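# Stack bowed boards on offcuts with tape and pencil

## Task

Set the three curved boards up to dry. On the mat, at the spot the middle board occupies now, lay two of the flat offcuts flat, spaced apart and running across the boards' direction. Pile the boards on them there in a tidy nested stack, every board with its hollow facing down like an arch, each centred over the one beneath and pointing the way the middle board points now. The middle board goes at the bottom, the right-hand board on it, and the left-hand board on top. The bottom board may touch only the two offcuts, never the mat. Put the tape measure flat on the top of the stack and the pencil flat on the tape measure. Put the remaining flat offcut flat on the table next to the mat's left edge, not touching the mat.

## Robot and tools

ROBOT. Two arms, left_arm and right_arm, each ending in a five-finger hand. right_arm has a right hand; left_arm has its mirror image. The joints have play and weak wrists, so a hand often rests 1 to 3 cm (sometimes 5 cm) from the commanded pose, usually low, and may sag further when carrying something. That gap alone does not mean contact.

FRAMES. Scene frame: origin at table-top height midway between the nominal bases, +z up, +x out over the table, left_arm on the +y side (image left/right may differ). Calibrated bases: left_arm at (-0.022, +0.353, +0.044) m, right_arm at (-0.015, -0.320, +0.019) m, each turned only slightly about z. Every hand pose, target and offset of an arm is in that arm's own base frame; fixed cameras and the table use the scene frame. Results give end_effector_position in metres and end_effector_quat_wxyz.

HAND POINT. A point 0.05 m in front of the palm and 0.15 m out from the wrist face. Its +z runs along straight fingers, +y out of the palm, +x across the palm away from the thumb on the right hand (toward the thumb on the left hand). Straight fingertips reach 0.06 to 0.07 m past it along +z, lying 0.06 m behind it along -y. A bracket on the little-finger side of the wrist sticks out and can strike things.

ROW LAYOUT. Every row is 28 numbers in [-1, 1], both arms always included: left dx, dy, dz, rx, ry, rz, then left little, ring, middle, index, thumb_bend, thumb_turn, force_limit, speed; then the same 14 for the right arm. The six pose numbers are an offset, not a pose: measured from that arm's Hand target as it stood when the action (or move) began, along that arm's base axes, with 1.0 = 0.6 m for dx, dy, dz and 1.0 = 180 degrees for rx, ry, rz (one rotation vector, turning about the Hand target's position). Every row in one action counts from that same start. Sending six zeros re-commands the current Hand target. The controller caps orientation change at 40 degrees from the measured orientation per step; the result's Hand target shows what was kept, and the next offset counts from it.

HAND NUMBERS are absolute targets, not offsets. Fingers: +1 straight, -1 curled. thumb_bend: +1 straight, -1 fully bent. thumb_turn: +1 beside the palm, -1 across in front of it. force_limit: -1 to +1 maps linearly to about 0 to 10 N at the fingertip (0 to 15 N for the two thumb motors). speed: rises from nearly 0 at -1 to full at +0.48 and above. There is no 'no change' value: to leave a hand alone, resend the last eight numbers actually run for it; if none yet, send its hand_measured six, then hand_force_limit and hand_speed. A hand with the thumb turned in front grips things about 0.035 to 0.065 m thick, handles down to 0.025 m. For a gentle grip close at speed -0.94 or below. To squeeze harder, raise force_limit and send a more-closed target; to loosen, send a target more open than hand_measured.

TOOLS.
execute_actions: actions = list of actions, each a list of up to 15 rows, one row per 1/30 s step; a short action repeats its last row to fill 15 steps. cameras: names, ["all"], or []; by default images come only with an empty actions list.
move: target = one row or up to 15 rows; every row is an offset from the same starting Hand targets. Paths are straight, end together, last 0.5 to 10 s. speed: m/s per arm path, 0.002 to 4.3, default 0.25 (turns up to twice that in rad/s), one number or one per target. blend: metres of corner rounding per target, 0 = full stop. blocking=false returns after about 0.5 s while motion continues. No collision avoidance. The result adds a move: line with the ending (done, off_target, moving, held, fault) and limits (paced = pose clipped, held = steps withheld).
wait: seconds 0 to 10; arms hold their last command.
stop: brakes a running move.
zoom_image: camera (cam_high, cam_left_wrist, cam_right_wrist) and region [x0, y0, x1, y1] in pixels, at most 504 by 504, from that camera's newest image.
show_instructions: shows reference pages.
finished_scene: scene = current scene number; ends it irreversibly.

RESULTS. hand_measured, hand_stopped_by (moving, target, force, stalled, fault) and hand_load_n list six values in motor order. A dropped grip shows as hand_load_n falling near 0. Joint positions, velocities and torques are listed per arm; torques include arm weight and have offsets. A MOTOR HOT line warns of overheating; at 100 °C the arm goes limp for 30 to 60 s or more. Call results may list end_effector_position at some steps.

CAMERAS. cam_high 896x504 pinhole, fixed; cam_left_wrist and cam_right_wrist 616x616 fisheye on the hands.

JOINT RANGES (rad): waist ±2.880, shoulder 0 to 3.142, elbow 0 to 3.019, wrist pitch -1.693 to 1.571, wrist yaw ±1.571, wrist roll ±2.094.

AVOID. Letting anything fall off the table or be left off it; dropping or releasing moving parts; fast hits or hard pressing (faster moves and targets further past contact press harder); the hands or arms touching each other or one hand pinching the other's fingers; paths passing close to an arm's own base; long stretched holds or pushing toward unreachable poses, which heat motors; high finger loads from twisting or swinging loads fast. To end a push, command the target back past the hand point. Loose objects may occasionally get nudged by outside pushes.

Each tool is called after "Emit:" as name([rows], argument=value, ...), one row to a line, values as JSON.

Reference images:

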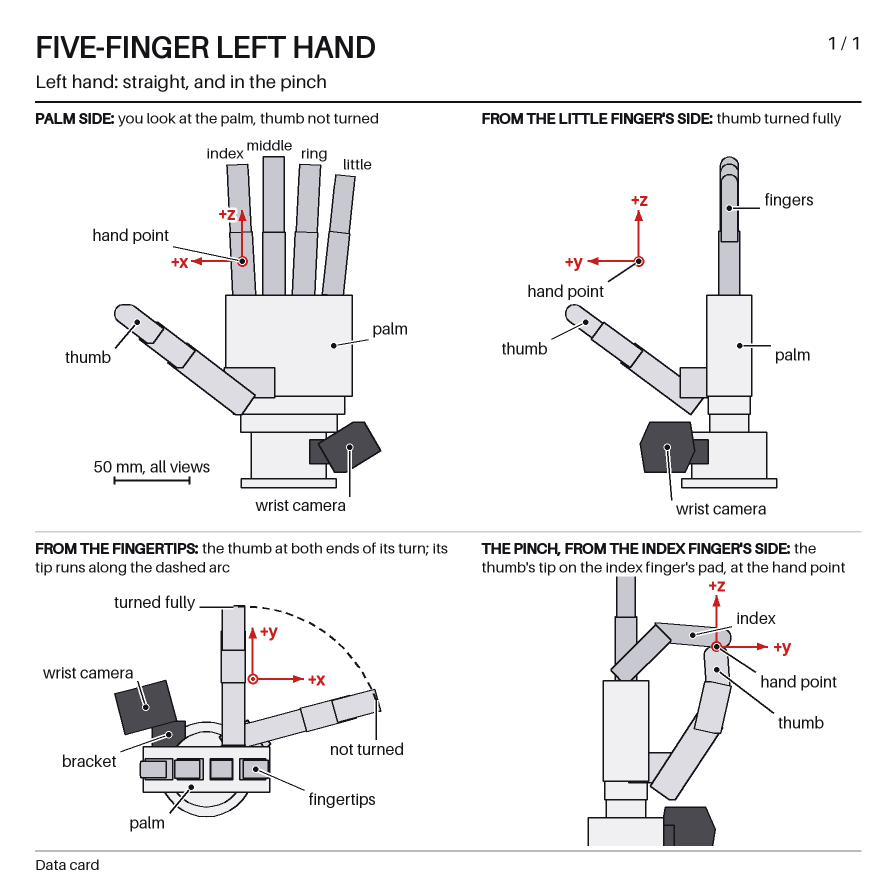

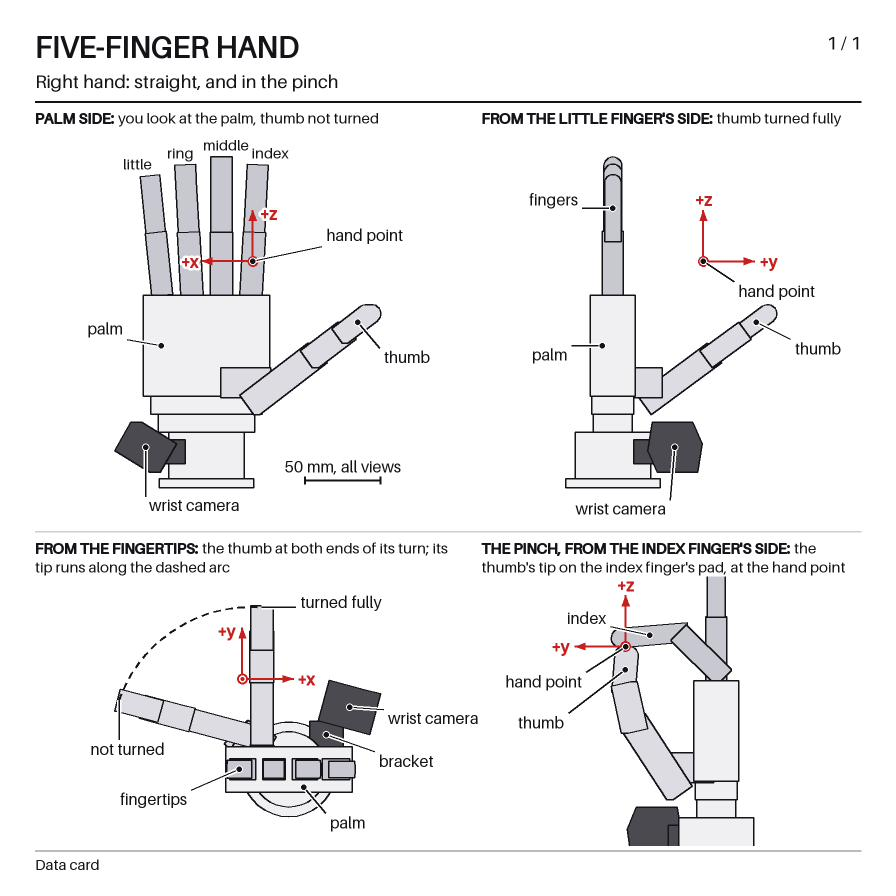

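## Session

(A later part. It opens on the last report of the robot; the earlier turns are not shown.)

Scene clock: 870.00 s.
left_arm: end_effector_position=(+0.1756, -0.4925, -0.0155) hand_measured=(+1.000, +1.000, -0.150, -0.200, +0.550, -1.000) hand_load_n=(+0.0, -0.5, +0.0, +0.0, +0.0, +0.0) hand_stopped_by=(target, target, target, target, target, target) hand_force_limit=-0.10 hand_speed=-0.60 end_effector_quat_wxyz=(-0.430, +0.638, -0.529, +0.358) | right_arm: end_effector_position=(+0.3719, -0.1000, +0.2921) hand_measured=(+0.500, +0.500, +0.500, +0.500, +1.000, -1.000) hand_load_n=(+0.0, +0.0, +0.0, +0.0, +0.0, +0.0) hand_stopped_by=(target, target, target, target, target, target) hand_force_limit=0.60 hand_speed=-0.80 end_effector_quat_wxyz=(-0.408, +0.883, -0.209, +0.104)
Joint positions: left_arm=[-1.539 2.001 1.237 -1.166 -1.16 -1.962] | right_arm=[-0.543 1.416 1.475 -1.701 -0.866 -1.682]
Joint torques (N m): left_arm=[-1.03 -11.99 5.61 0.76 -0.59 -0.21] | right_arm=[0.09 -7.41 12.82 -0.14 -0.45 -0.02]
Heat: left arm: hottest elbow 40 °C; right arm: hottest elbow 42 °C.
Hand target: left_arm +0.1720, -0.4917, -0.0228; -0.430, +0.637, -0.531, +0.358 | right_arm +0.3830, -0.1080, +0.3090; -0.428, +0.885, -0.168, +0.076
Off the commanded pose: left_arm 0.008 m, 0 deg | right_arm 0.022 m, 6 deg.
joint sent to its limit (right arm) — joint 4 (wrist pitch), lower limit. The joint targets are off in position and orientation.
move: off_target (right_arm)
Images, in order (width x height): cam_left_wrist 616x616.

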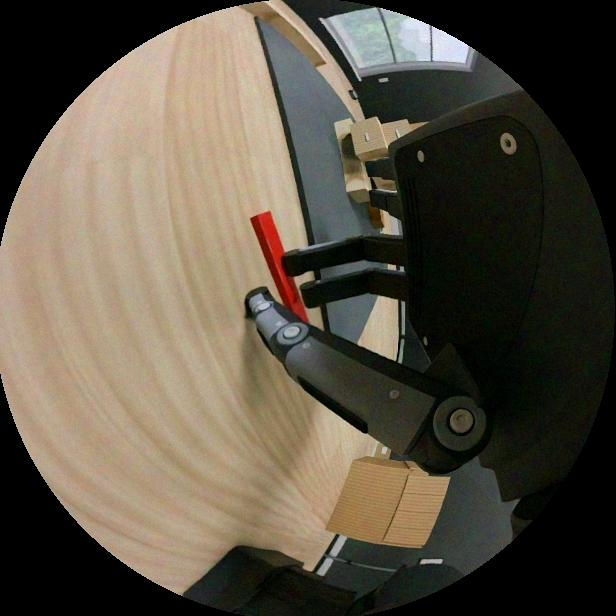

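Emit:
move([
  [0.0,0.0,0.01,0,0,0,1,1,-0.12,-0.2,0.5,-1,-0.1,-0.6, 0,0,0,0,0,0,0.5,0.5,0.5,0.5,1,-1,0.6,-0.8],
  [0.009,0.0,0.01,0,0,0,1,1,-0.12,-0.2,0.5,-1,-0.1,-0.6, 0,0,0,0,0,0,0.5,0.5,0.5,0.5,1,-1,0.6,-0.8],
  [0.009,0.0,-0.012,0,0,0,1,1,-0.12,-0.2,0.5,-1,-0.1,-0.6, 0,0,0,0,0,0,0.5,0.5,0.5,0.5,1,-1,0.6,-0.8],
], speed=0.04, cameras=["cam_left_wrist"])

Emit:
zoom_image(camera="cam_left_wrist", region=[200, 220, 370, 390])

Scene clock: 874.30 s.
left_arm: end_effector_position=(+0.1756, -0.4934, -0.0159) hand_measured=(+1.000, +1.000, -0.120, -0.200, +0.500, -1.000) hand_load_n=(+0.0, +0.0, -1.0, +0.0, +0.0, +0.0) hand_stopped_by=(target, target, target, target, target, target) hand_force_limit=-0.10 hand_speed=-0.60 end_effector_quat_wxyz=(-0.431, +0.634, -0.531, +0.362) | right_arm: end_effector_position=(+0.3719, -0.1000, +0.2921) hand_measured=(+0.500, +0.500, +0.500, +0.500, +1.000, -1.000) hand_load_n=(+0.0, +0.0, +0.0, +0.0, +0.0, +0.0) hand_stopped_by=(target, target, target, target, target, target) hand_force_limit=0.60 hand_speed=-0.80 end_effector_quat_wxyz=(-0.408, +0.883, -0.209, +0.104)
Joint positions: left_arm=[-1.541 2.001 1.232 -1.151 -1.169 -1.948] | right_arm=[-0.543 1.416 1.475 -1.701 -0.866 -1.682]
Joint torques (N m): left_arm=[0.32 -11.46 5.33 1.31 -0.43 0.03] | right_arm=[0.15 -7.36 12.82 -0.12 -0.45 -0.02]
Heat: left arm: hottest elbow 40 °C; right arm: hottest elbow 42 °C.
Hand target: left_arm +0.1774, -0.4917, -0.0300; -0.430, +0.637, -0.531, +0.358 | right_arm +0.3830, -0.1080, +0.3090; -0.428, +0.885, -0.168, +0.076
Off the commanded pose: left_arm 0.014 m, 1 deg | right_arm 0.022 m, 6 deg.
joint sent to its limit (right arm) — joint 4 (wrist pitch), lower limit. The joint targets are off in position and orientation.
move: off_target (left_arm, right_arm)
Images, in order (width x height): cam_left_wrist 616x616.

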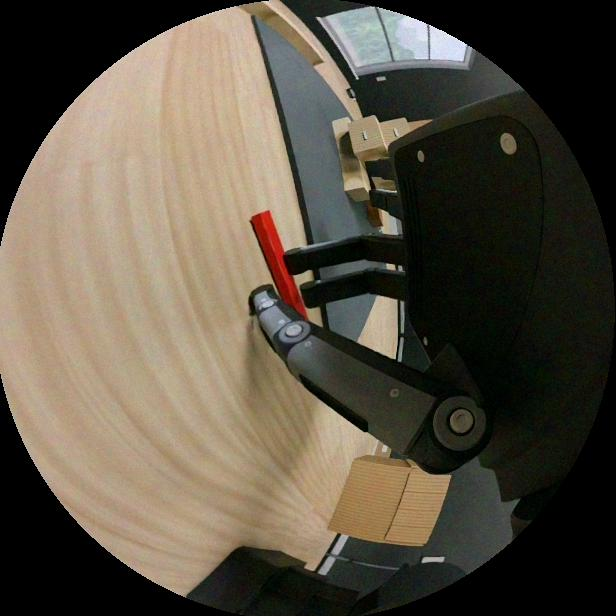

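Scaled by 2.965 from the camera's 616x616 image, which has a finer 880x880 frame.

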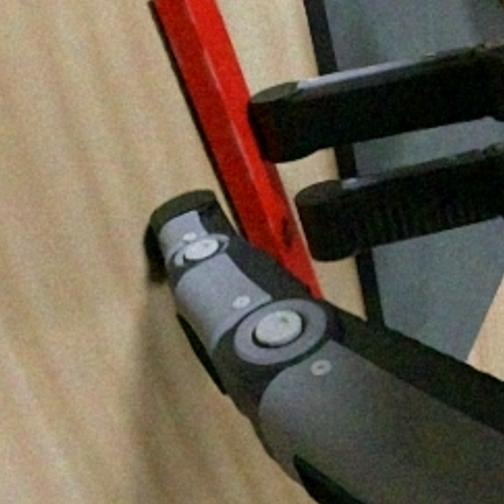

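Emit:
move(target=[0,0,0,0,0,0,1,1,-0.14,-0.24,0.1,-1,-0.4,-0.9, 0,0,0,0,0,0,0.5,0.5,0.5,0.5,1,-1,0.6,-0.8], speed=0.04, cameras=["cam_high","cam_left_wrist"])

Emit:
zoom_image(camera="cam_left_wrist", region=[200, 220, 370, 390])

Scene clock: 878.27 s.
left_arm: end_effector_position=(+0.1794, -0.4926, -0.0160) hand_measured=(+1.000, +1.000, -0.140, -0.240, +0.102, -1.000) hand_load_n=(+0.0, +0.0, -0.5, +2.0, +2.5, +0.0) hand_stopped_by=(target, target, target, target, target, target) hand_force_limit=-0.40 hand_speed=-0.90 end_effector_quat_wxyz=(-0.431, +0.636, -0.528, +0.361) | right_arm: end_effector_position=(+0.3719, -0.1000, +0.2921) hand_measured=(+0.500, +0.500, +0.500, +0.500, +1.000, -1.000) hand_load_n=(-0.5, +0.0, +0.0, +0.0, +0.0, +0.0) hand_stopped_by=(target, target, target, target, target, target) hand_force_limit=0.60 hand_speed=-0.80 end_effector_quat_wxyz=(-0.408, +0.883, -0.209, +0.104)
Joint positions: left_arm=[-1.533 2.001 1.232 -1.148 -1.169 -1.948] | right_arm=[-0.543 1.416 1.475 -1.701 -0.866 -1.682]
Joint torques (N m): left_arm=[0.15 -11.46 5.33 1.26 -0.4 0] | right_arm=[0.15 -7.47 12.82 -0.1 -0.45 -0.02]
Heat: left arm: hottest elbow 39 °C; right arm: hottest elbow 42 °C.
Hand target: left_arm +0.1774, -0.4917, -0.0300; -0.430, +0.637, -0.531, +0.358 | right_arm +0.3830, -0.1080, +0.3090; -0.428, +0.885, -0.168, +0.076
Off the commanded pose: left_arm 0.014 m, 0 deg | right_arm 0.022 m, 6 deg.
joint sent to its limit (right arm) — joint 4 (wrist pitch), lower limit. The joint targets are off in position and orientation.
move: off_target (left_arm, right_arm)
Images, in order (width x height): cam_high 896x504, cam_left_wrist 616x616.

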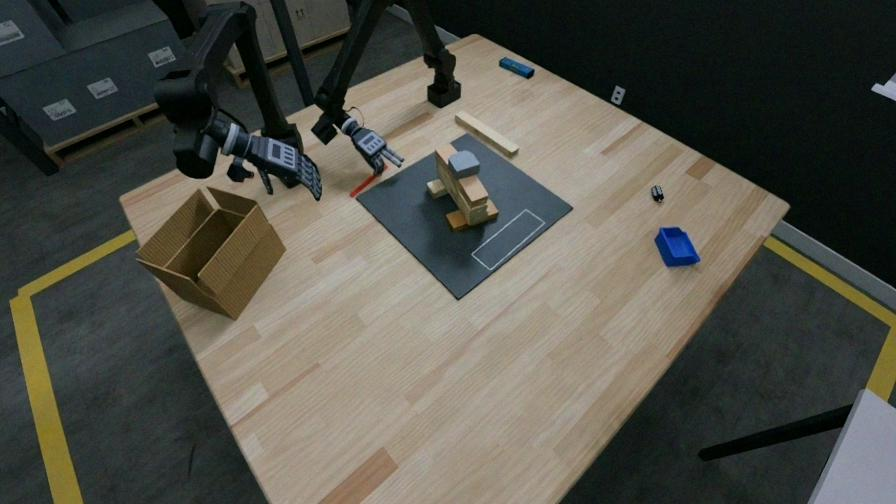

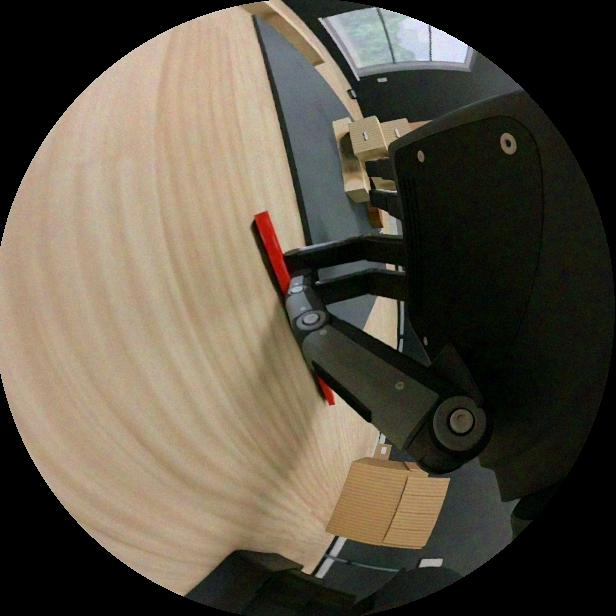

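Scaled by 2.965 from the camera's 616x616 image, which has a finer 880x880 frame.

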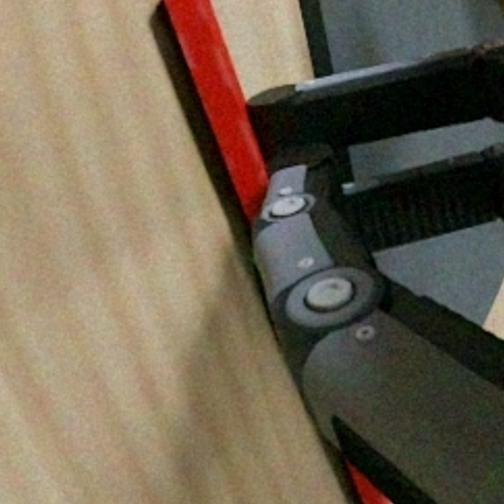

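Emit:
move(target=[0,0,0.08,-0.0164,0.0902,0,1,1,-0.1,-0.18,1.0,-1,-0.1,-0.6, 0,0,0,0,0,0,0.5,0.5,0.5,0.5,1,-1,0.6,-0.8], speed=0.12, cameras=["cam_high","cam_left_wrist"])

Emit:
zoom_image(camera="cam_high", region=[340, 130, 420, 200])

Emit:
zoom_image(camera="cam_left_wrist", region=[150, 180, 370, 400])

Scene clock: 887.13 s.
left_arm: end_effector_position=(+0.1719, -0.4906, +0.0103) hand_measured=(+1.000, +1.000, -0.100, -0.180, +1.000, -1.000) hand_load_n=(+0.0, +0.0, +0.0, +0.0, +0.0, +0.0) hand_stopped_by=(target, target, target, target, target, target) hand_force_limit=-0.10 hand_speed=-0.60 end_effector_quat_wxyz=(-0.340, +0.688, -0.580, +0.273) | right_arm: end_effector_position=(+0.3719, -0.1000, +0.2921) hand_measured=(+0.500, +0.500, +0.500, +0.500, +1.000, -1.000) hand_load_n=(+0.0, +0.0, +0.0, +0.0, +0.0, +0.0) hand_stopped_by=(target, target, target, target, target, target) hand_force_limit=0.60 hand_speed=-0.80 end_effector_quat_wxyz=(-0.408, +0.883, -0.209, +0.104)
Joint positions: left_arm=[-1.46 1.836 1.203 -1.042 -0.899 -1.681] | right_arm=[-0.543 1.416 1.475 -1.701 -0.866 -1.682]
Joint torques (N m): left_arm=[0.85 -13.74 6.89 0.92 -0.54 0.1] | right_arm=[0.21 -7.47 12.83 -0.12 -0.44 -0.03]
Heat: left arm: hottest elbow 39 °C; right arm: hottest elbow 42 °C.
Hand target: left_arm +0.1774, -0.4917, +0.0180; -0.334, +0.692, -0.577, +0.278 | right_arm +0.3830, -0.1080, +0.3090; -0.428, +0.885, -0.168, +0.076
Off the commanded pose: left_arm 0.010 m, 1 deg | right_arm 0.022 m, 6 deg.
joint sent to its limit (right arm) — joint 4 (wrist pitch), lower limit. The joint targets are off in position and orientation.
move: off_target (right_arm)
Images, in order (width x height): cam_high 896x504, cam_left_wrist 616x616.

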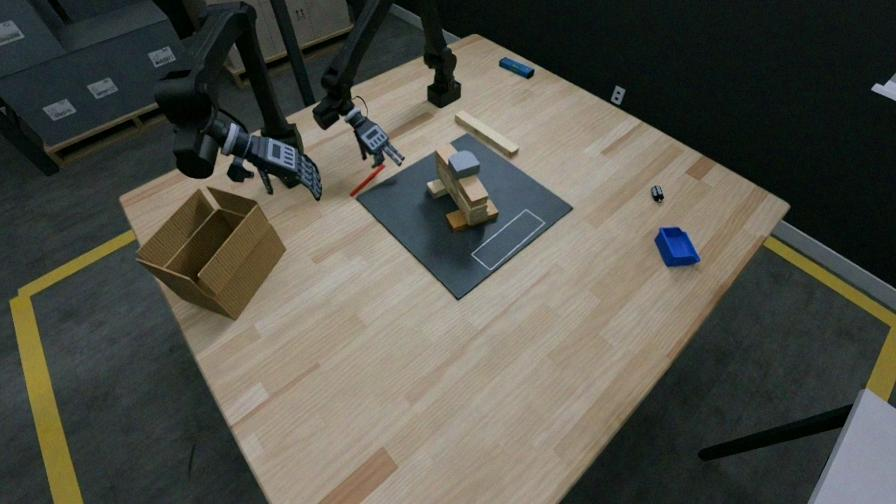

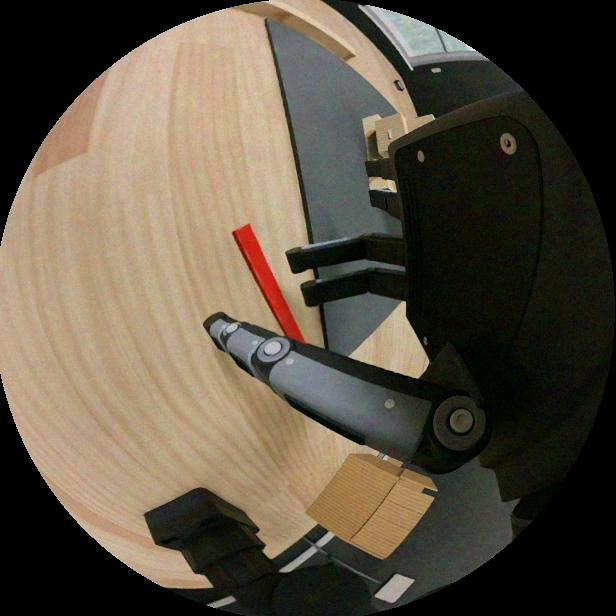

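Scaled by 6.300 from the camera's 896x504 image, which has a finer 1280x720 frame.

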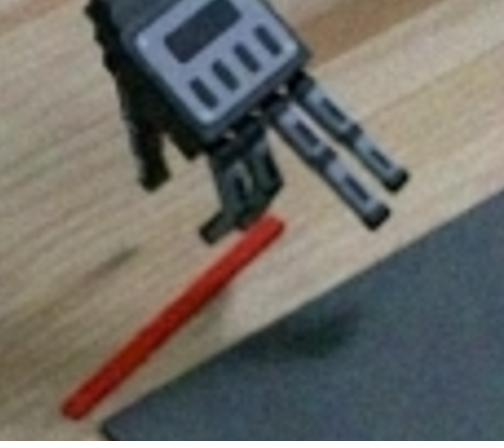

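Scaled by 2.291 from the camera's 616x616 image, which has a finer 880x880 frame.

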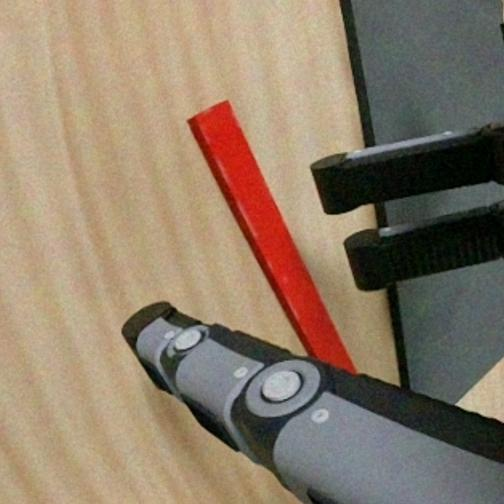

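Emit:
move([
  [0.003,0.003,0.0,0,0,0,1,1,-0.05,-0.12,0.7,-1,-0.1,-0.6, 0,0,0,0,0,0,0.5,0.5,0.5,0.5,1,-1,0.6,-0.8],
  [0.001,0.003,-0.065,0,0,0,1,1,-0.05,-0.12,0.7,-1,-0.1,-0.6, 0,0,0,0,0,0,0.5,0.5,0.5,0.5,1,-1,0.6,-0.8],
], speed=0.06, cameras=["cam_high","cam_left_wrist"])

Emit:
zoom_image(camera="cam_left_wrist", region=[200, 200, 370, 370])

Scene clock: 893.10 s.
left_arm: end_effector_position=(+0.1716, -0.4919, -0.0151) hand_measured=(+1.000, +1.000, -0.050, -0.120, +0.700, -1.000) hand_load_n=(+0.0, +0.0, +0.0, +0.0, +0.0, +0.0) hand_stopped_by=(target, target, target, target, target, target) hand_force_limit=-0.10 hand_speed=-0.60 end_effector_quat_wxyz=(-0.332, +0.691, -0.577, +0.281) | right_arm: end_effector_position=(+0.3719, -0.1000, +0.2921) hand_measured=(+0.500, +0.500, +0.500, +0.500, +1.000, -1.000) hand_load_n=(+0.0, +0.0, +0.0, +0.0, +0.0, +0.0) hand_stopped_by=(target, target, target, target, target, target) hand_force_limit=0.60 hand_speed=-0.80 end_effector_quat_wxyz=(-0.408, +0.883, -0.209, +0.104)
Joint positions: left_arm=[-1.46 1.867 1.166 -0.945 -0.897 -1.675] | right_arm=[-0.543 1.416 1.475 -1.701 -0.866 -1.682]
Joint torques (N m): left_arm=[0.91 -11.69 6.54 1.1 -0.57 0.05] | right_arm=[0.21 -7.36 12.82 -0.16 -0.45 -0.03]
Heat: left arm: hottest elbow 39 °C; right arm: hottest elbow 42 °C.
Hand target: left_arm +0.1780, -0.4899, -0.0210; -0.334, +0.692, -0.577, +0.278 | right_arm +0.3830, -0.1080, +0.3090; -0.428, +0.885, -0.168, +0.076
Off the commanded pose: left_arm 0.009 m, 0 deg | right_arm 0.022 m, 6 deg.
joint sent to its limit (right arm) — joint 4 (wrist pitch), lower limit. The joint targets are off in position and orientation.
move: off_target (right_arm)
Images, in order (width x height): cam_high 896x504, cam_left_wrist 616x616.

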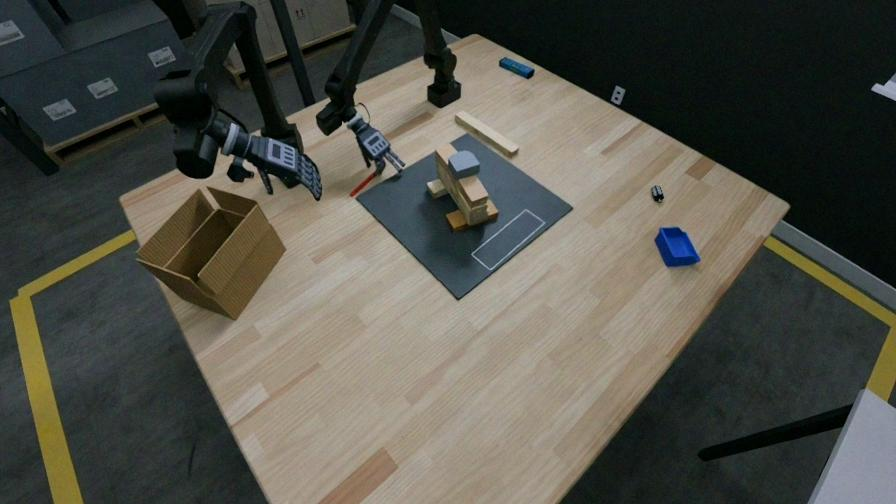

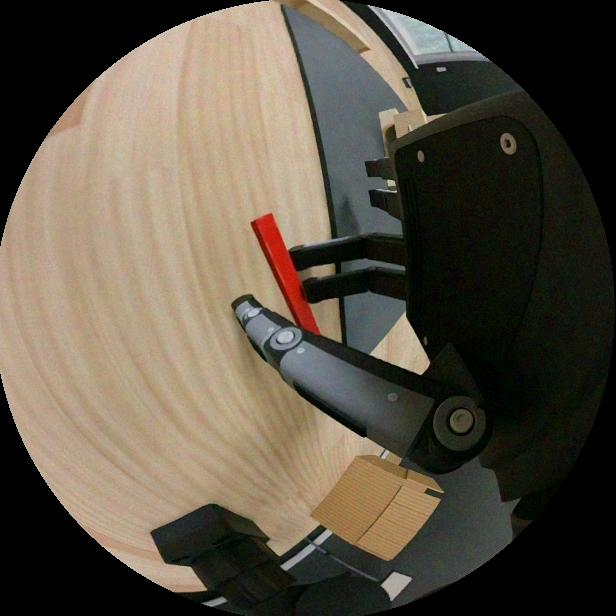

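Scaled by 2.965 from the camera's 616x616 image, which has a finer 880x880 frame.

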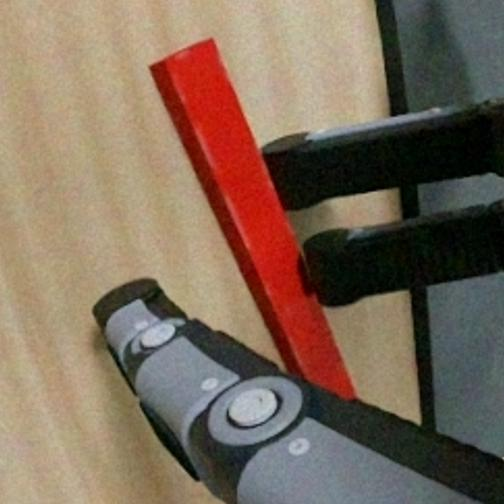

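Emit:
move([
  [0.0,0.0,0.03,0,0,0,1,1,-0.05,-0.12,0.7,-1,-0.1,-0.6, 0,0,0,0,0,0,0.5,0.5,0.5,0.5,1,-1,0.6,-0.8],
  [0.013,0.0,0.03,0,0,0,1,1,-0.05,-0.12,0.7,-1,-0.1,-0.6, 0,0,0,0,0,0,0.5,0.5,0.5,0.5,1,-1,0.6,-0.8],
  [0.01,0.0,-0.025,0,0,0,1,1,-0.05,-0.12,0.7,-1,-0.1,-0.6, 0,0,0,0,0,0,0.5,0.5,0.5,0.5,1,-1,0.6,-0.8],
], speed=0.06, cameras=["cam_high","cam_left_wrist"])

Emit:
zoom_image(camera="cam_left_wrist", region=[200, 200, 370, 370])

Scene clock: 896.67 s.
left_arm: end_effector_position=(+0.1811, -0.4936, -0.0166) hand_measured=(+1.000, +1.000, -0.050, -0.120, +0.700, -1.000) hand_load_n=(+0.0, +0.0, -3.5, +0.0, +0.0, +0.0) hand_stopped_by=(target, target, target, target, target, target) hand_force_limit=-0.10 hand_speed=-0.60 end_effector_quat_wxyz=(-0.332, +0.690, -0.577, +0.285) | right_arm: end_effector_position=(+0.3719, -0.1000, +0.2921) hand_measured=(+0.500, +0.500, +0.500, +0.500, +1.000, -1.000) hand_load_n=(+0.0, +0.0, +0.0, +0.0, +0.0, +0.0) hand_stopped_by=(target, target, target, target, target, target) hand_force_limit=0.60 hand_speed=-0.80 end_effector_quat_wxyz=(-0.408, +0.883, -0.209, +0.104)
Joint positions: left_arm=[-1.443 1.87 1.163 -0.91 -0.905 -1.644] | right_arm=[-0.543 1.416 1.475 -1.701 -0.866 -1.682]
Joint torques (N m): left_arm=[0.56 -10.34 5.93 1.68 -0.34 0.01] | right_arm=[0.09 -7.53 12.79 -0.14 -0.45 -0.01]
Heat: left arm: hottest elbow 38 °C; right arm: hottest elbow 42 °C.
Hand target: left_arm +0.1840, -0.4899, -0.0360; -0.334, +0.692, -0.577, +0.278 | right_arm +0.3830, -0.1080, +0.3090; -0.428, +0.885, -0.168, +0.076
Off the commanded pose: left_arm 0.020 m, 1 deg | right_arm 0.022 m, 6 deg.
joint sent to its limit (right arm) — joint 4 (wrist pitch), lower limit. The joint targets are off in position and orientation.
move: off_target (left_arm, right_arm)
Images, in order (width x height): cam_high 896x504, cam_left_wrist 616x616.

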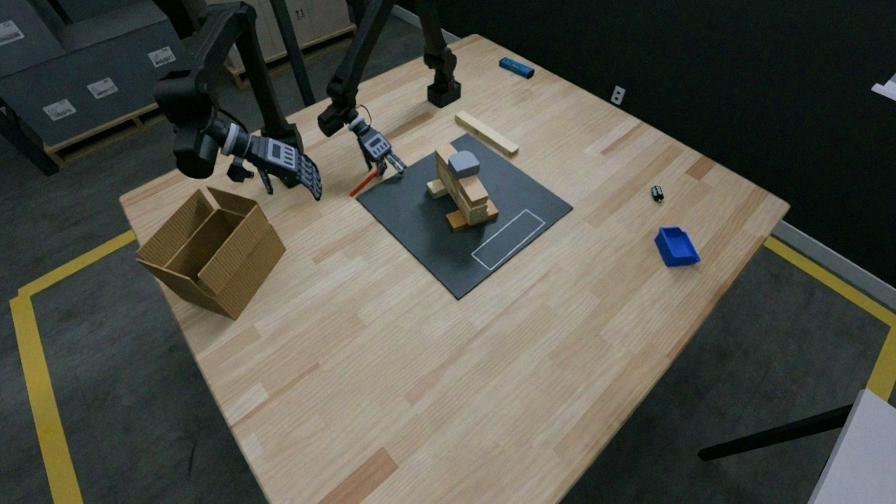

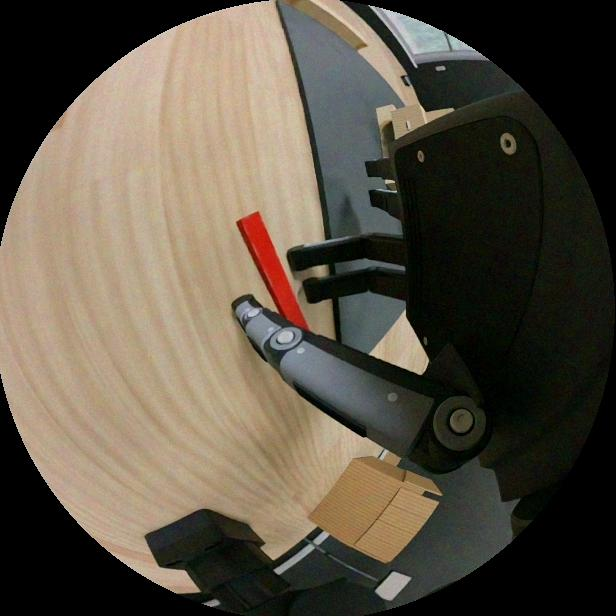

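Scaled by 2.965 from the camera's 616x616 image, which has a finer 880x880 frame.

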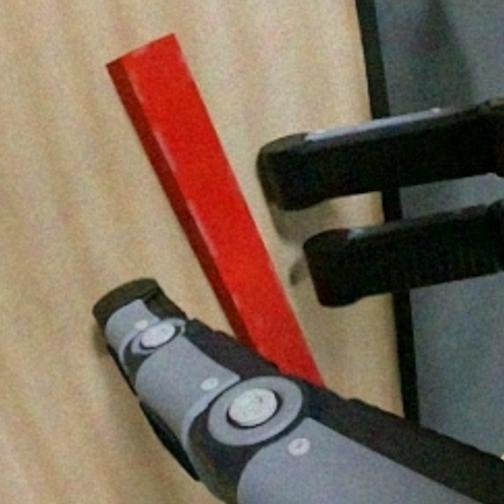

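Emit:
move([
  [-0.003,0.0,0.06,0,0,0,1,1,-0.1,-0.16,0.6,-1,-0.1,-0.6, 0,0,0,0,0,0,0.5,0.5,0.5,0.5,1,-1,0.6,-0.8],
  [-0.003,-0.005,0.065,0.0164,-0.0902,0,1,1,-0.1,-0.16,0.6,-1,-0.1,-0.6, 0,0,0,0,0,0,0.5,0.5,0.5,0.5,1,-1,0.6,-0.8],
], speed=0.1, cameras=["cam_left_wrist"])

Scene clock: 902.67 s.
left_arm: end_effector_position=(+0.1860, -0.4720, -0.0053) hand_measured=(+1.000, +1.000, -0.100, -0.160, +0.600, -1.000) hand_load_n=(+0.0, +0.0, +0.0, +0.0, +0.0, +0.0) hand_stopped_by=(target, target, target, target, target, target) hand_force_limit=-0.10 hand_speed=-0.60 end_effector_quat_wxyz=(-0.436, +0.636, -0.534, +0.346) | right_arm: end_effector_position=(+0.3719, -0.1000, +0.2921) hand_measured=(+0.500, +0.500, +0.500, +0.500, +1.000, -1.000) hand_load_n=(+0.0, +0.0, -0.5, +0.0, +0.0, +0.0) hand_stopped_by=(target, target, target, target, target, target) hand_force_limit=0.60 hand_speed=-0.80 end_effector_quat_wxyz=(-0.408, +0.883, -0.209, +0.104)
Joint positions: left_arm=[-1.513 1.945 1.184 -1.148 -1.156 -1.909] | right_arm=[-0.543 1.416 1.475 -1.701 -0.866 -1.682]
Joint torques (N m): left_arm=[-0.91 -11.63 10.61 -0.29 -0.99 -0.19] | right_arm=[0.15 -7.47 12.81 -0.12 -0.45 -0.01]
Heat: left arm: hottest elbow 38 °C; right arm: hottest elbow 42 °C.
Hand target: left_arm +0.1822, -0.4929, +0.0030; -0.430, +0.637, -0.531, +0.358 | right_arm +0.3830, -0.1080, +0.3090; -0.428, +0.885, -0.168, +0.076
Off the commanded pose: left_arm 0.023 m, 2 deg | right_arm 0.022 m, 6 deg.
joint sent to its limit (right arm) — joint 4 (wrist pitch), lower limit. The joint targets are off in position and orientation.
move: off_target (left_arm, right_arm)
Images, in order (width x height): cam_left_wrist 616x616.

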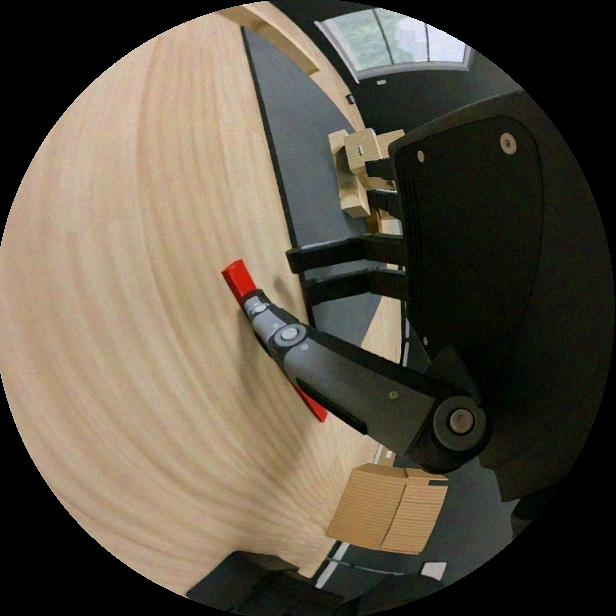

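Emit:
move([
  [-0.0077,-0.032,0.045,0,0,0,1,1,-0.1,-0.16,0.6,-1,-0.1,-0.6, 0,0,0,0,0,0,0.5,0.5,0.5,0.5,1,-1,0.6,-0.8],
  [-0.0077,-0.0023,-0.0277,0,0,0,1,1,-0.1,-0.16,0.6,-1,-0.1,-0.6, 0,0,0,0,0,0,0.5,0.5,0.5,0.5,1,-1,0.6,-0.8],
], speed=0.08, cameras=["cam_left_wrist"])

Emit:
zoom_image(camera="cam_left_wrist", region=[200, 200, 370, 370])

Scene clock: 906.20 s.
left_arm: end_effector_position=(+0.1832, -0.4931, -0.0084) hand_measured=(+1.000, +1.000, -0.100, -0.160, +0.600, -1.000) hand_load_n=(+0.0, +0.0, +0.0, +0.0, +0.0, +0.0) hand_stopped_by=(target, target, target, target, target, target) hand_force_limit=-0.10 hand_speed=-0.60 end_effector_quat_wxyz=(-0.430, +0.642, -0.528, +0.354) | right_arm: end_effector_position=(+0.3719, -0.1000, +0.2921) hand_measured=(+0.500, +0.500, +0.500, +0.500, +1.000, -1.000) hand_load_n=(+0.0, +0.0, +0.0, +0.0, +0.0, +0.0) hand_stopped_by=(target, target, target, target, target, target) hand_force_limit=0.60 hand_speed=-0.80 end_effector_quat_wxyz=(-0.408, +0.883, -0.209, +0.104)
Joint positions: left_arm=[-1.522 1.987 1.243 -1.165 -1.156 -1.939] | right_arm=[-0.543 1.416 1.475 -1.701 -0.866 -1.682]
Joint torques (N m): left_arm=[-0.97 -12.45 5.85 0.69 -0.88 -0.13] | right_arm=[0.09 -7.53 12.86 -0.13 -0.45 -0.02]
Heat: left arm: hottest elbow 38 °C; right arm: hottest elbow 42 °C.
Hand target: left_arm +0.1776, -0.4943, -0.0136; -0.430, +0.637, -0.531, +0.358 | right_arm +0.3830, -0.1080, +0.3090; -0.428, +0.885, -0.168, +0.076
Off the commanded pose: left_arm 0.008 m, 1 deg | right_arm 0.022 m, 6 deg.
joint sent to its limit (right arm) — joint 4 (wrist pitch), lower limit. The joint targets are off in position and orientation.
move: off_target (right_arm)
Images, in order (width x height): cam_left_wrist 616x616.

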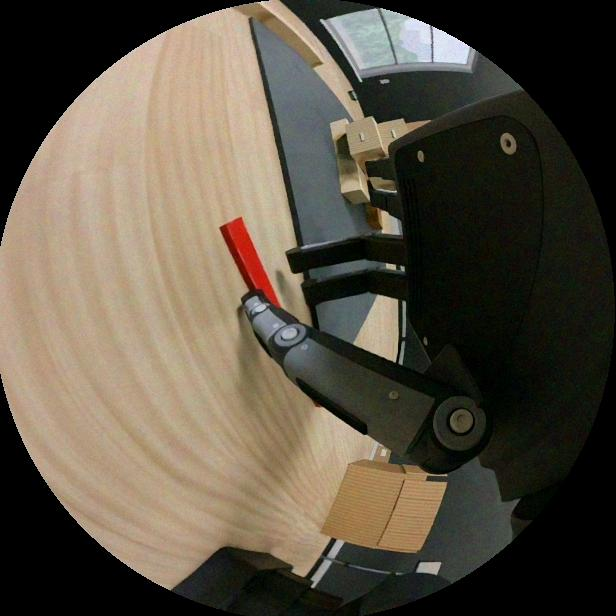

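Scaled by 2.965 from the camera's 616x616 image, which has a finer 880x880 frame.

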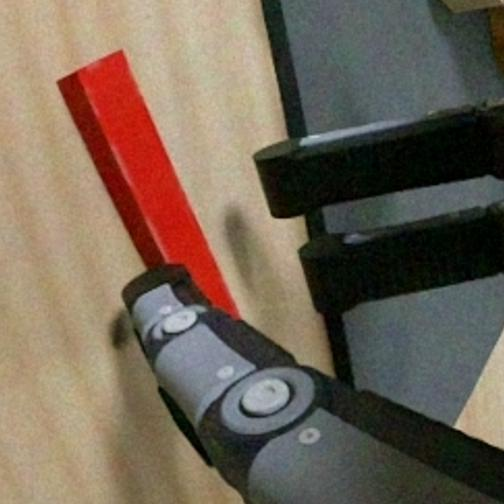

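Emit:
move([
  [0.0,0.0,0.02,0,0,0,1,1,-0.1,-0.16,0.6,-1,-0.1,-0.6, 0,0,0,0,0,0,0.5,0.5,0.5,0.5,1,-1,0.6,-0.8],
  [-0.02,0.0,0.02,0,0,0,1,1,-0.1,-0.16,0.6,-1,-0.1,-0.6, 0,0,0,0,0,0,0.5,0.5,0.5,0.5,1,-1,0.6,-0.8],
  [-0.015,0.0,-0.018,0,0,0,1,1,-0.1,-0.16,0.6,-1,-0.1,-0.6, 0,0,0,0,0,0,0.5,0.5,0.5,0.5,1,-1,0.6,-0.8],
], speed=0.06, cameras=["cam_left_wrist"])

Emit:
zoom_image(camera="cam_left_wrist", region=[200, 200, 370, 370])

Scene clock: 909.67 s.
left_arm: end_effector_position=(+0.1673, -0.4944, -0.0147) hand_measured=(+1.000, +1.000, -0.100, -0.160, +0.600, -1.000) hand_load_n=(+0.0, +0.0, +0.0, +0.0, -2.5, -2.0) hand_stopped_by=(target, target, target, target, target, target) hand_force_limit=-0.10 hand_speed=-0.60 end_effector_quat_wxyz=(-0.428, +0.636, -0.531, +0.360) | right_arm: end_effector_position=(+0.3719, -0.1000, +0.2921) hand_measured=(+0.500, +0.500, +0.500, +0.500, +1.000, -1.000) hand_load_n=(+0.0, +0.0, +0.0, +0.0, +0.0, +0.0) hand_stopped_by=(target, target, target, target, target, target) hand_force_limit=0.60 hand_speed=-0.80 end_effector_quat_wxyz=(-0.408, +0.883, -0.209, +0.104)
Joint positions: left_arm=[-1.556 2.004 1.243 -1.189 -1.156 -1.985] | right_arm=[-0.543 1.416 1.475 -1.701 -0.866 -1.682]
Joint torques (N m): left_arm=[-0.44 -11.87 6.08 0.87 -0.58 -0.1] | right_arm=[0.21 -7.47 12.85 -0.13 -0.44 -0.02]
Heat: left arm: hottest elbow 38 °C; right arm: hottest elbow 42 °C.
Hand target: left_arm +0.1686, -0.4943, -0.0244; -0.430, +0.637, -0.531, +0.358 | right_arm +0.3830, -0.1080, +0.3090; -0.428, +0.885, -0.168, +0.076
Off the commanded pose: left_arm 0.010 m, 0 deg | right_arm 0.022 m, 6 deg.
joint sent to its limit (right arm) — joint 4 (wrist pitch), lower limit. The joint targets are off in position and orientation.
move: off_target (right_arm)
Images, in order (width x height): cam_left_wrist 616x616.

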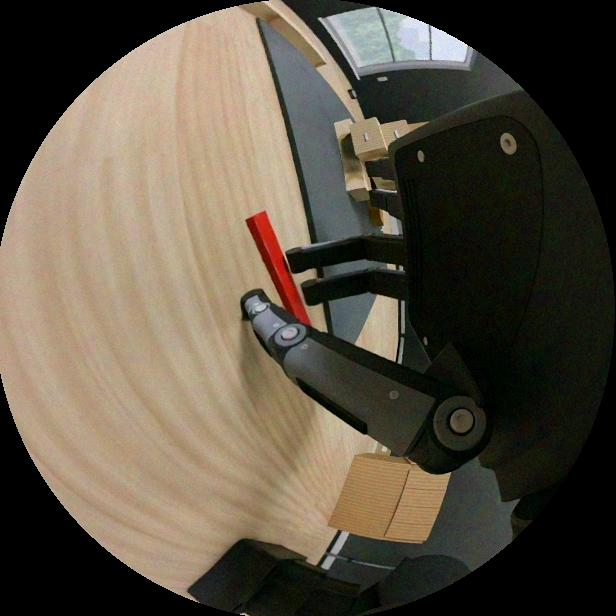

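Scaled by 2.965 from the camera's 616x616 image, which has a finer 880x880 frame.

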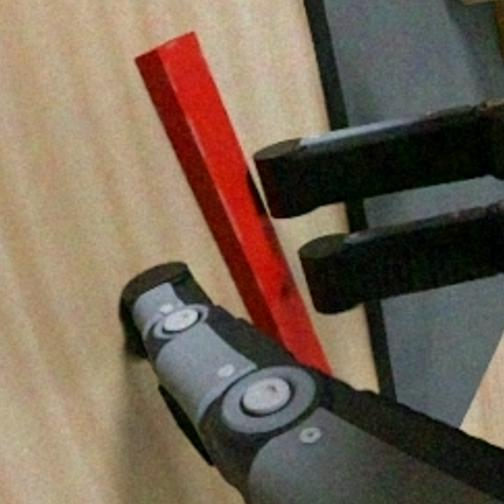

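Emit:
move([
  [0.0,0.0,0.03,0,0,0,1,1,-0.14,-0.18,0.5,-1,-0.1,-0.6, 0,0,0,0,0,0,0.5,0.5,0.5,0.5,1,-1,0.6,-0.8],
  [0.014,0.0,0.03,-0.006,0.0328,0,1,1,-0.14,-0.18,0.5,-1,-0.1,-0.6, 0,0,0,0,0,0,0.5,0.5,0.5,0.5,1,-1,0.6,-0.8],
  [0.012,0.0,0.005,-0.006,0.0328,0,1,1,-0.14,-0.18,0.5,-1,-0.1,-0.6, 0,0,0,0,0,0,0.5,0.5,0.5,0.5,1,-1,0.6,-0.8],
], speed=0.06, cameras=["cam_left_wrist"])

Emit:
zoom_image(camera="cam_left_wrist", region=[200, 200, 370, 370])

Scene clock: 915.60 s.
left_arm: end_effector_position=(+0.1719, -0.4985, -0.0173) hand_measured=(+1.000, +1.000, -0.140, -0.180, +0.500, -1.000) hand_load_n=(+0.0, -0.5, +0.0, +0.0, +0.0, +0.0) hand_stopped_by=(target, target, target, target, target, target) hand_force_limit=-0.10 hand_speed=-0.60 end_effector_quat_wxyz=(-0.391, +0.660, -0.546, +0.336) | right_arm: end_effector_position=(+0.3719, -0.1000, +0.2921) hand_measured=(+0.500, +0.500, +0.500, +0.500, +1.000, -1.000) hand_load_n=(+0.0, +0.0, +0.0, +0.0, +0.0, +0.0) hand_stopped_by=(target, target, target, target, target, target) hand_force_limit=0.60 hand_speed=-0.80 end_effector_quat_wxyz=(-0.408, +0.883, -0.209, +0.104)
Joint positions: left_arm=[-1.519 1.955 1.214 -1.051 -1.071 -1.84] | right_arm=[-0.543 1.416 1.475 -1.701 -0.866 -1.682]
Joint torques (N m): left_arm=[0.97 -12.45 5.83 0.83 -0.57 0.06] | right_arm=[0.03 -7.47 12.82 -0.16 -0.45 -0.01]
Heat: left arm: hottest elbow 38 °C; right arm: hottest elbow 42 °C.
Hand target: left_arm +0.1758, -0.4943, -0.0214; -0.396, +0.658, -0.549, +0.330 | right_arm +0.3830, -0.1080, +0.3090; -0.428, +0.885, -0.168, +0.076
Off the commanded pose: left_arm 0.007 m, 1 deg | right_arm 0.022 m, 6 deg.
joint sent to its limit (right arm) — joint 4 (wrist pitch), lower limit. The joint targets are off in position and orientation.
move: off_target (right_arm)
Images, in order (width x height): cam_left_wrist 616x616.

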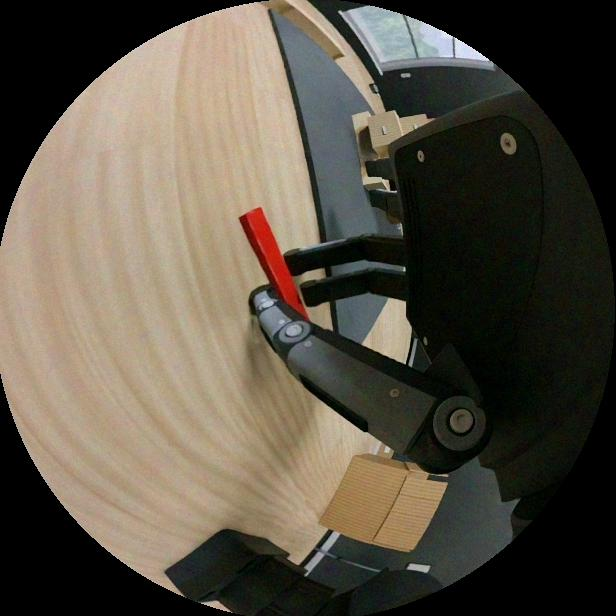

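Scaled by 2.965 from the camera's 616x616 image, which has a finer 880x880 frame.

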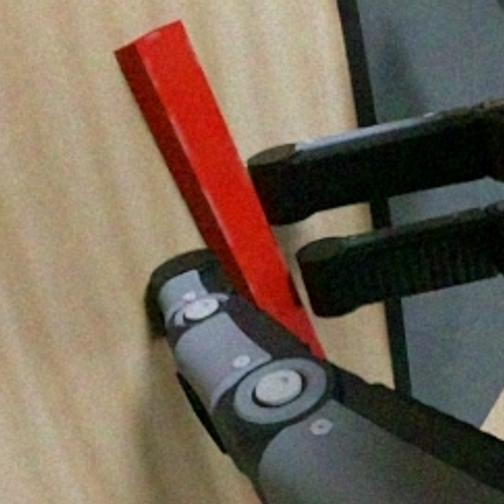

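Emit:
move(target=[0.003,0.003,-0.02,0,0,0,1,1,-0.14,-0.18,0.5,-1,-0.1,-0.6, 0,0,0,0,0,0,0.5,0.5,0.5,0.5,1,-1,0.6,-0.8], speed=0.04, cameras=["cam_left_wrist"])

Emit:
zoom_image(camera="cam_left_wrist", region=[200, 200, 370, 370])

Scene clock: 917.90 s.
left_arm: end_effector_position=(+0.1716, -0.4994, -0.0195) hand_measured=(+1.000, +1.000, -0.140, -0.180, +0.500, -1.000) hand_load_n=(+0.0, +0.0, +0.0, +0.0, -2.5, -1.5) hand_stopped_by=(target, target, target, target, target, target) hand_force_limit=-0.10 hand_speed=-0.60 end_effector_quat_wxyz=(-0.389, +0.659, -0.548, +0.337) | right_arm: end_effector_position=(+0.3719, -0.1000, +0.2921) hand_measured=(+0.500, +0.500, +0.500, +0.500, +1.000, -1.000) hand_load_n=(+0.0, +0.0, +0.0, +0.0, +0.0, +0.0) hand_stopped_by=(target, target, target, target, target, target) hand_force_limit=0.60 hand_speed=-0.80 end_effector_quat_wxyz=(-0.408, +0.883, -0.209, +0.104)
Joint positions: left_arm=[-1.519 1.955 1.207 -1.03 -1.071 -1.825] | right_arm=[-0.543 1.416 1.475 -1.701 -0.866 -1.682]
Joint torques (N m): left_arm=[0.97 -11.34 5.16 1.1 -0.65 0.09] | right_arm=[0.09 -7.53 12.83 -0.13 -0.45 -0.02]
Heat: left arm: hottest elbow 38 °C; right arm: hottest elbow 42 °C.
Hand target: left_arm +0.1776, -0.4925, -0.0334; -0.396, +0.658, -0.549, +0.330 | right_arm +0.3830, -0.1080, +0.3090; -0.428, +0.885, -0.168, +0.076
Off the commanded pose: left_arm 0.017 m, 1 deg | right_arm 0.022 m, 6 deg.
joint sent to its limit (right arm) — joint 4 (wrist pitch), lower limit. The joint targets are off in position and orientation.
move: off_target (left_arm, right_arm)
Images, in order (width x height): cam_left_wrist 616x616.

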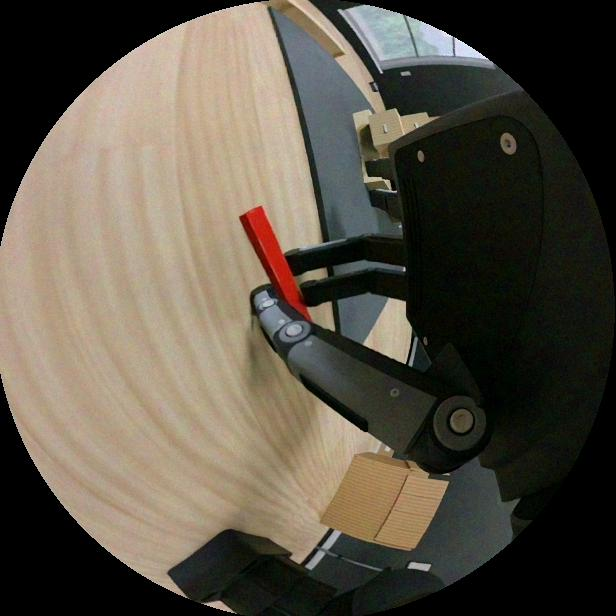

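Scaled by 2.965 from the camera's 616x616 image, which has a finer 880x880 frame.

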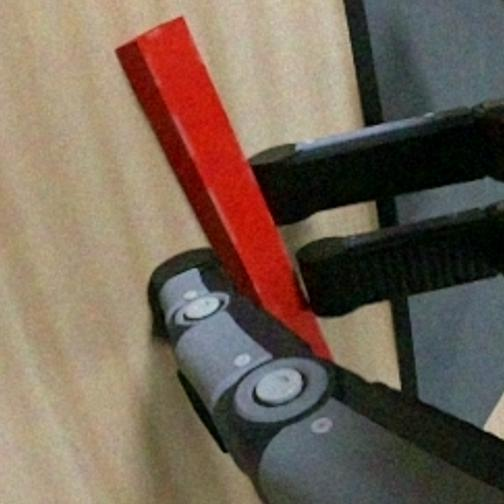

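Emit:
move(target=[0,0,0,0,0,0,1,1,-0.5,-0.5,0.5,-1,-0.2,-0.92, 0,0,0,0,0,0,0.5,0.5,0.5,0.5,1,-1,0.6,-0.8], speed=0.04, cameras=["cam_left_wrist"])

Emit:
zoom_image(camera="cam_left_wrist", region=[200, 200, 370, 370])

Scene clock: 921.73 s.
left_arm: end_effector_position=(+0.1721, -0.4992, -0.0194) hand_measured=(+1.000, +1.000, -0.500, -0.500, +0.500, -1.000) hand_load_n=(+0.0, +0.0, +0.0, +0.0, -1.0, -1.5) hand_stopped_by=(target, target, target, target, target, target) hand_force_limit=-0.20 hand_speed=-0.92 end_effector_quat_wxyz=(-0.390, +0.659, -0.547, +0.339) | right_arm: end_effector_position=(+0.3719, -0.1000, +0.2921) hand_measured=(+0.500, +0.500, +0.500, +0.500, +1.000, -1.000) hand_load_n=(+0.0, +0.0, +0.0, +0.0, +0.0, +0.0) hand_stopped_by=(target, target, target, target, target, target) hand_force_limit=0.60 hand_speed=-0.80 end_effector_quat_wxyz=(-0.408, +0.883, -0.209, +0.104)
Joint positions: left_arm=[-1.519 1.955 1.206 -1.028 -1.074 -1.827] | right_arm=[-0.543 1.416 1.475 -1.701 -0.866 -1.682]
Joint torques (N m): left_arm=[0.62 -11.69 5.24 1.11 -0.53 0.05] | right_arm=[0.03 -7.41 12.83 -0.13 -0.45 -0.02]
Heat: left arm: hottest elbow 37 °C; right arm: hottest elbow 42 °C.
Hand target: left_arm +0.1776, -0.4925, -0.0334; -0.396, +0.658, -0.549, +0.330 | right_arm +0.3830, -0.1080, +0.3090; -0.428, +0.885, -0.168, +0.076
Off the commanded pose: left_arm 0.016 m, 1 deg | right_arm 0.022 m, 6 deg.
joint sent to its limit (right arm) — joint 4 (wrist pitch), lower limit. The joint targets are off in position and orientation.
move: off_target (left_arm, right_arm)
Images, in order (width x height): cam_left_wrist 616x616.

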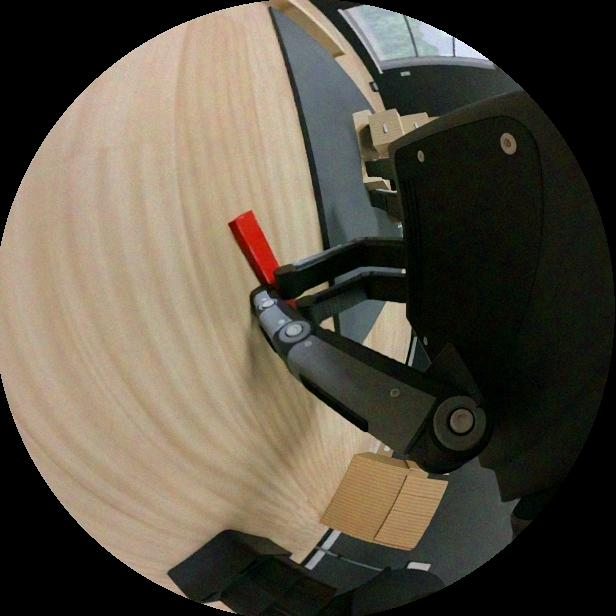

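Scaled by 2.965 from the camera's 616x616 image, which has a finer 880x880 frame.

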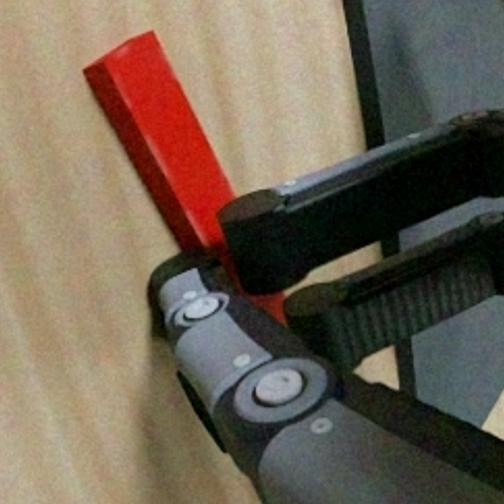

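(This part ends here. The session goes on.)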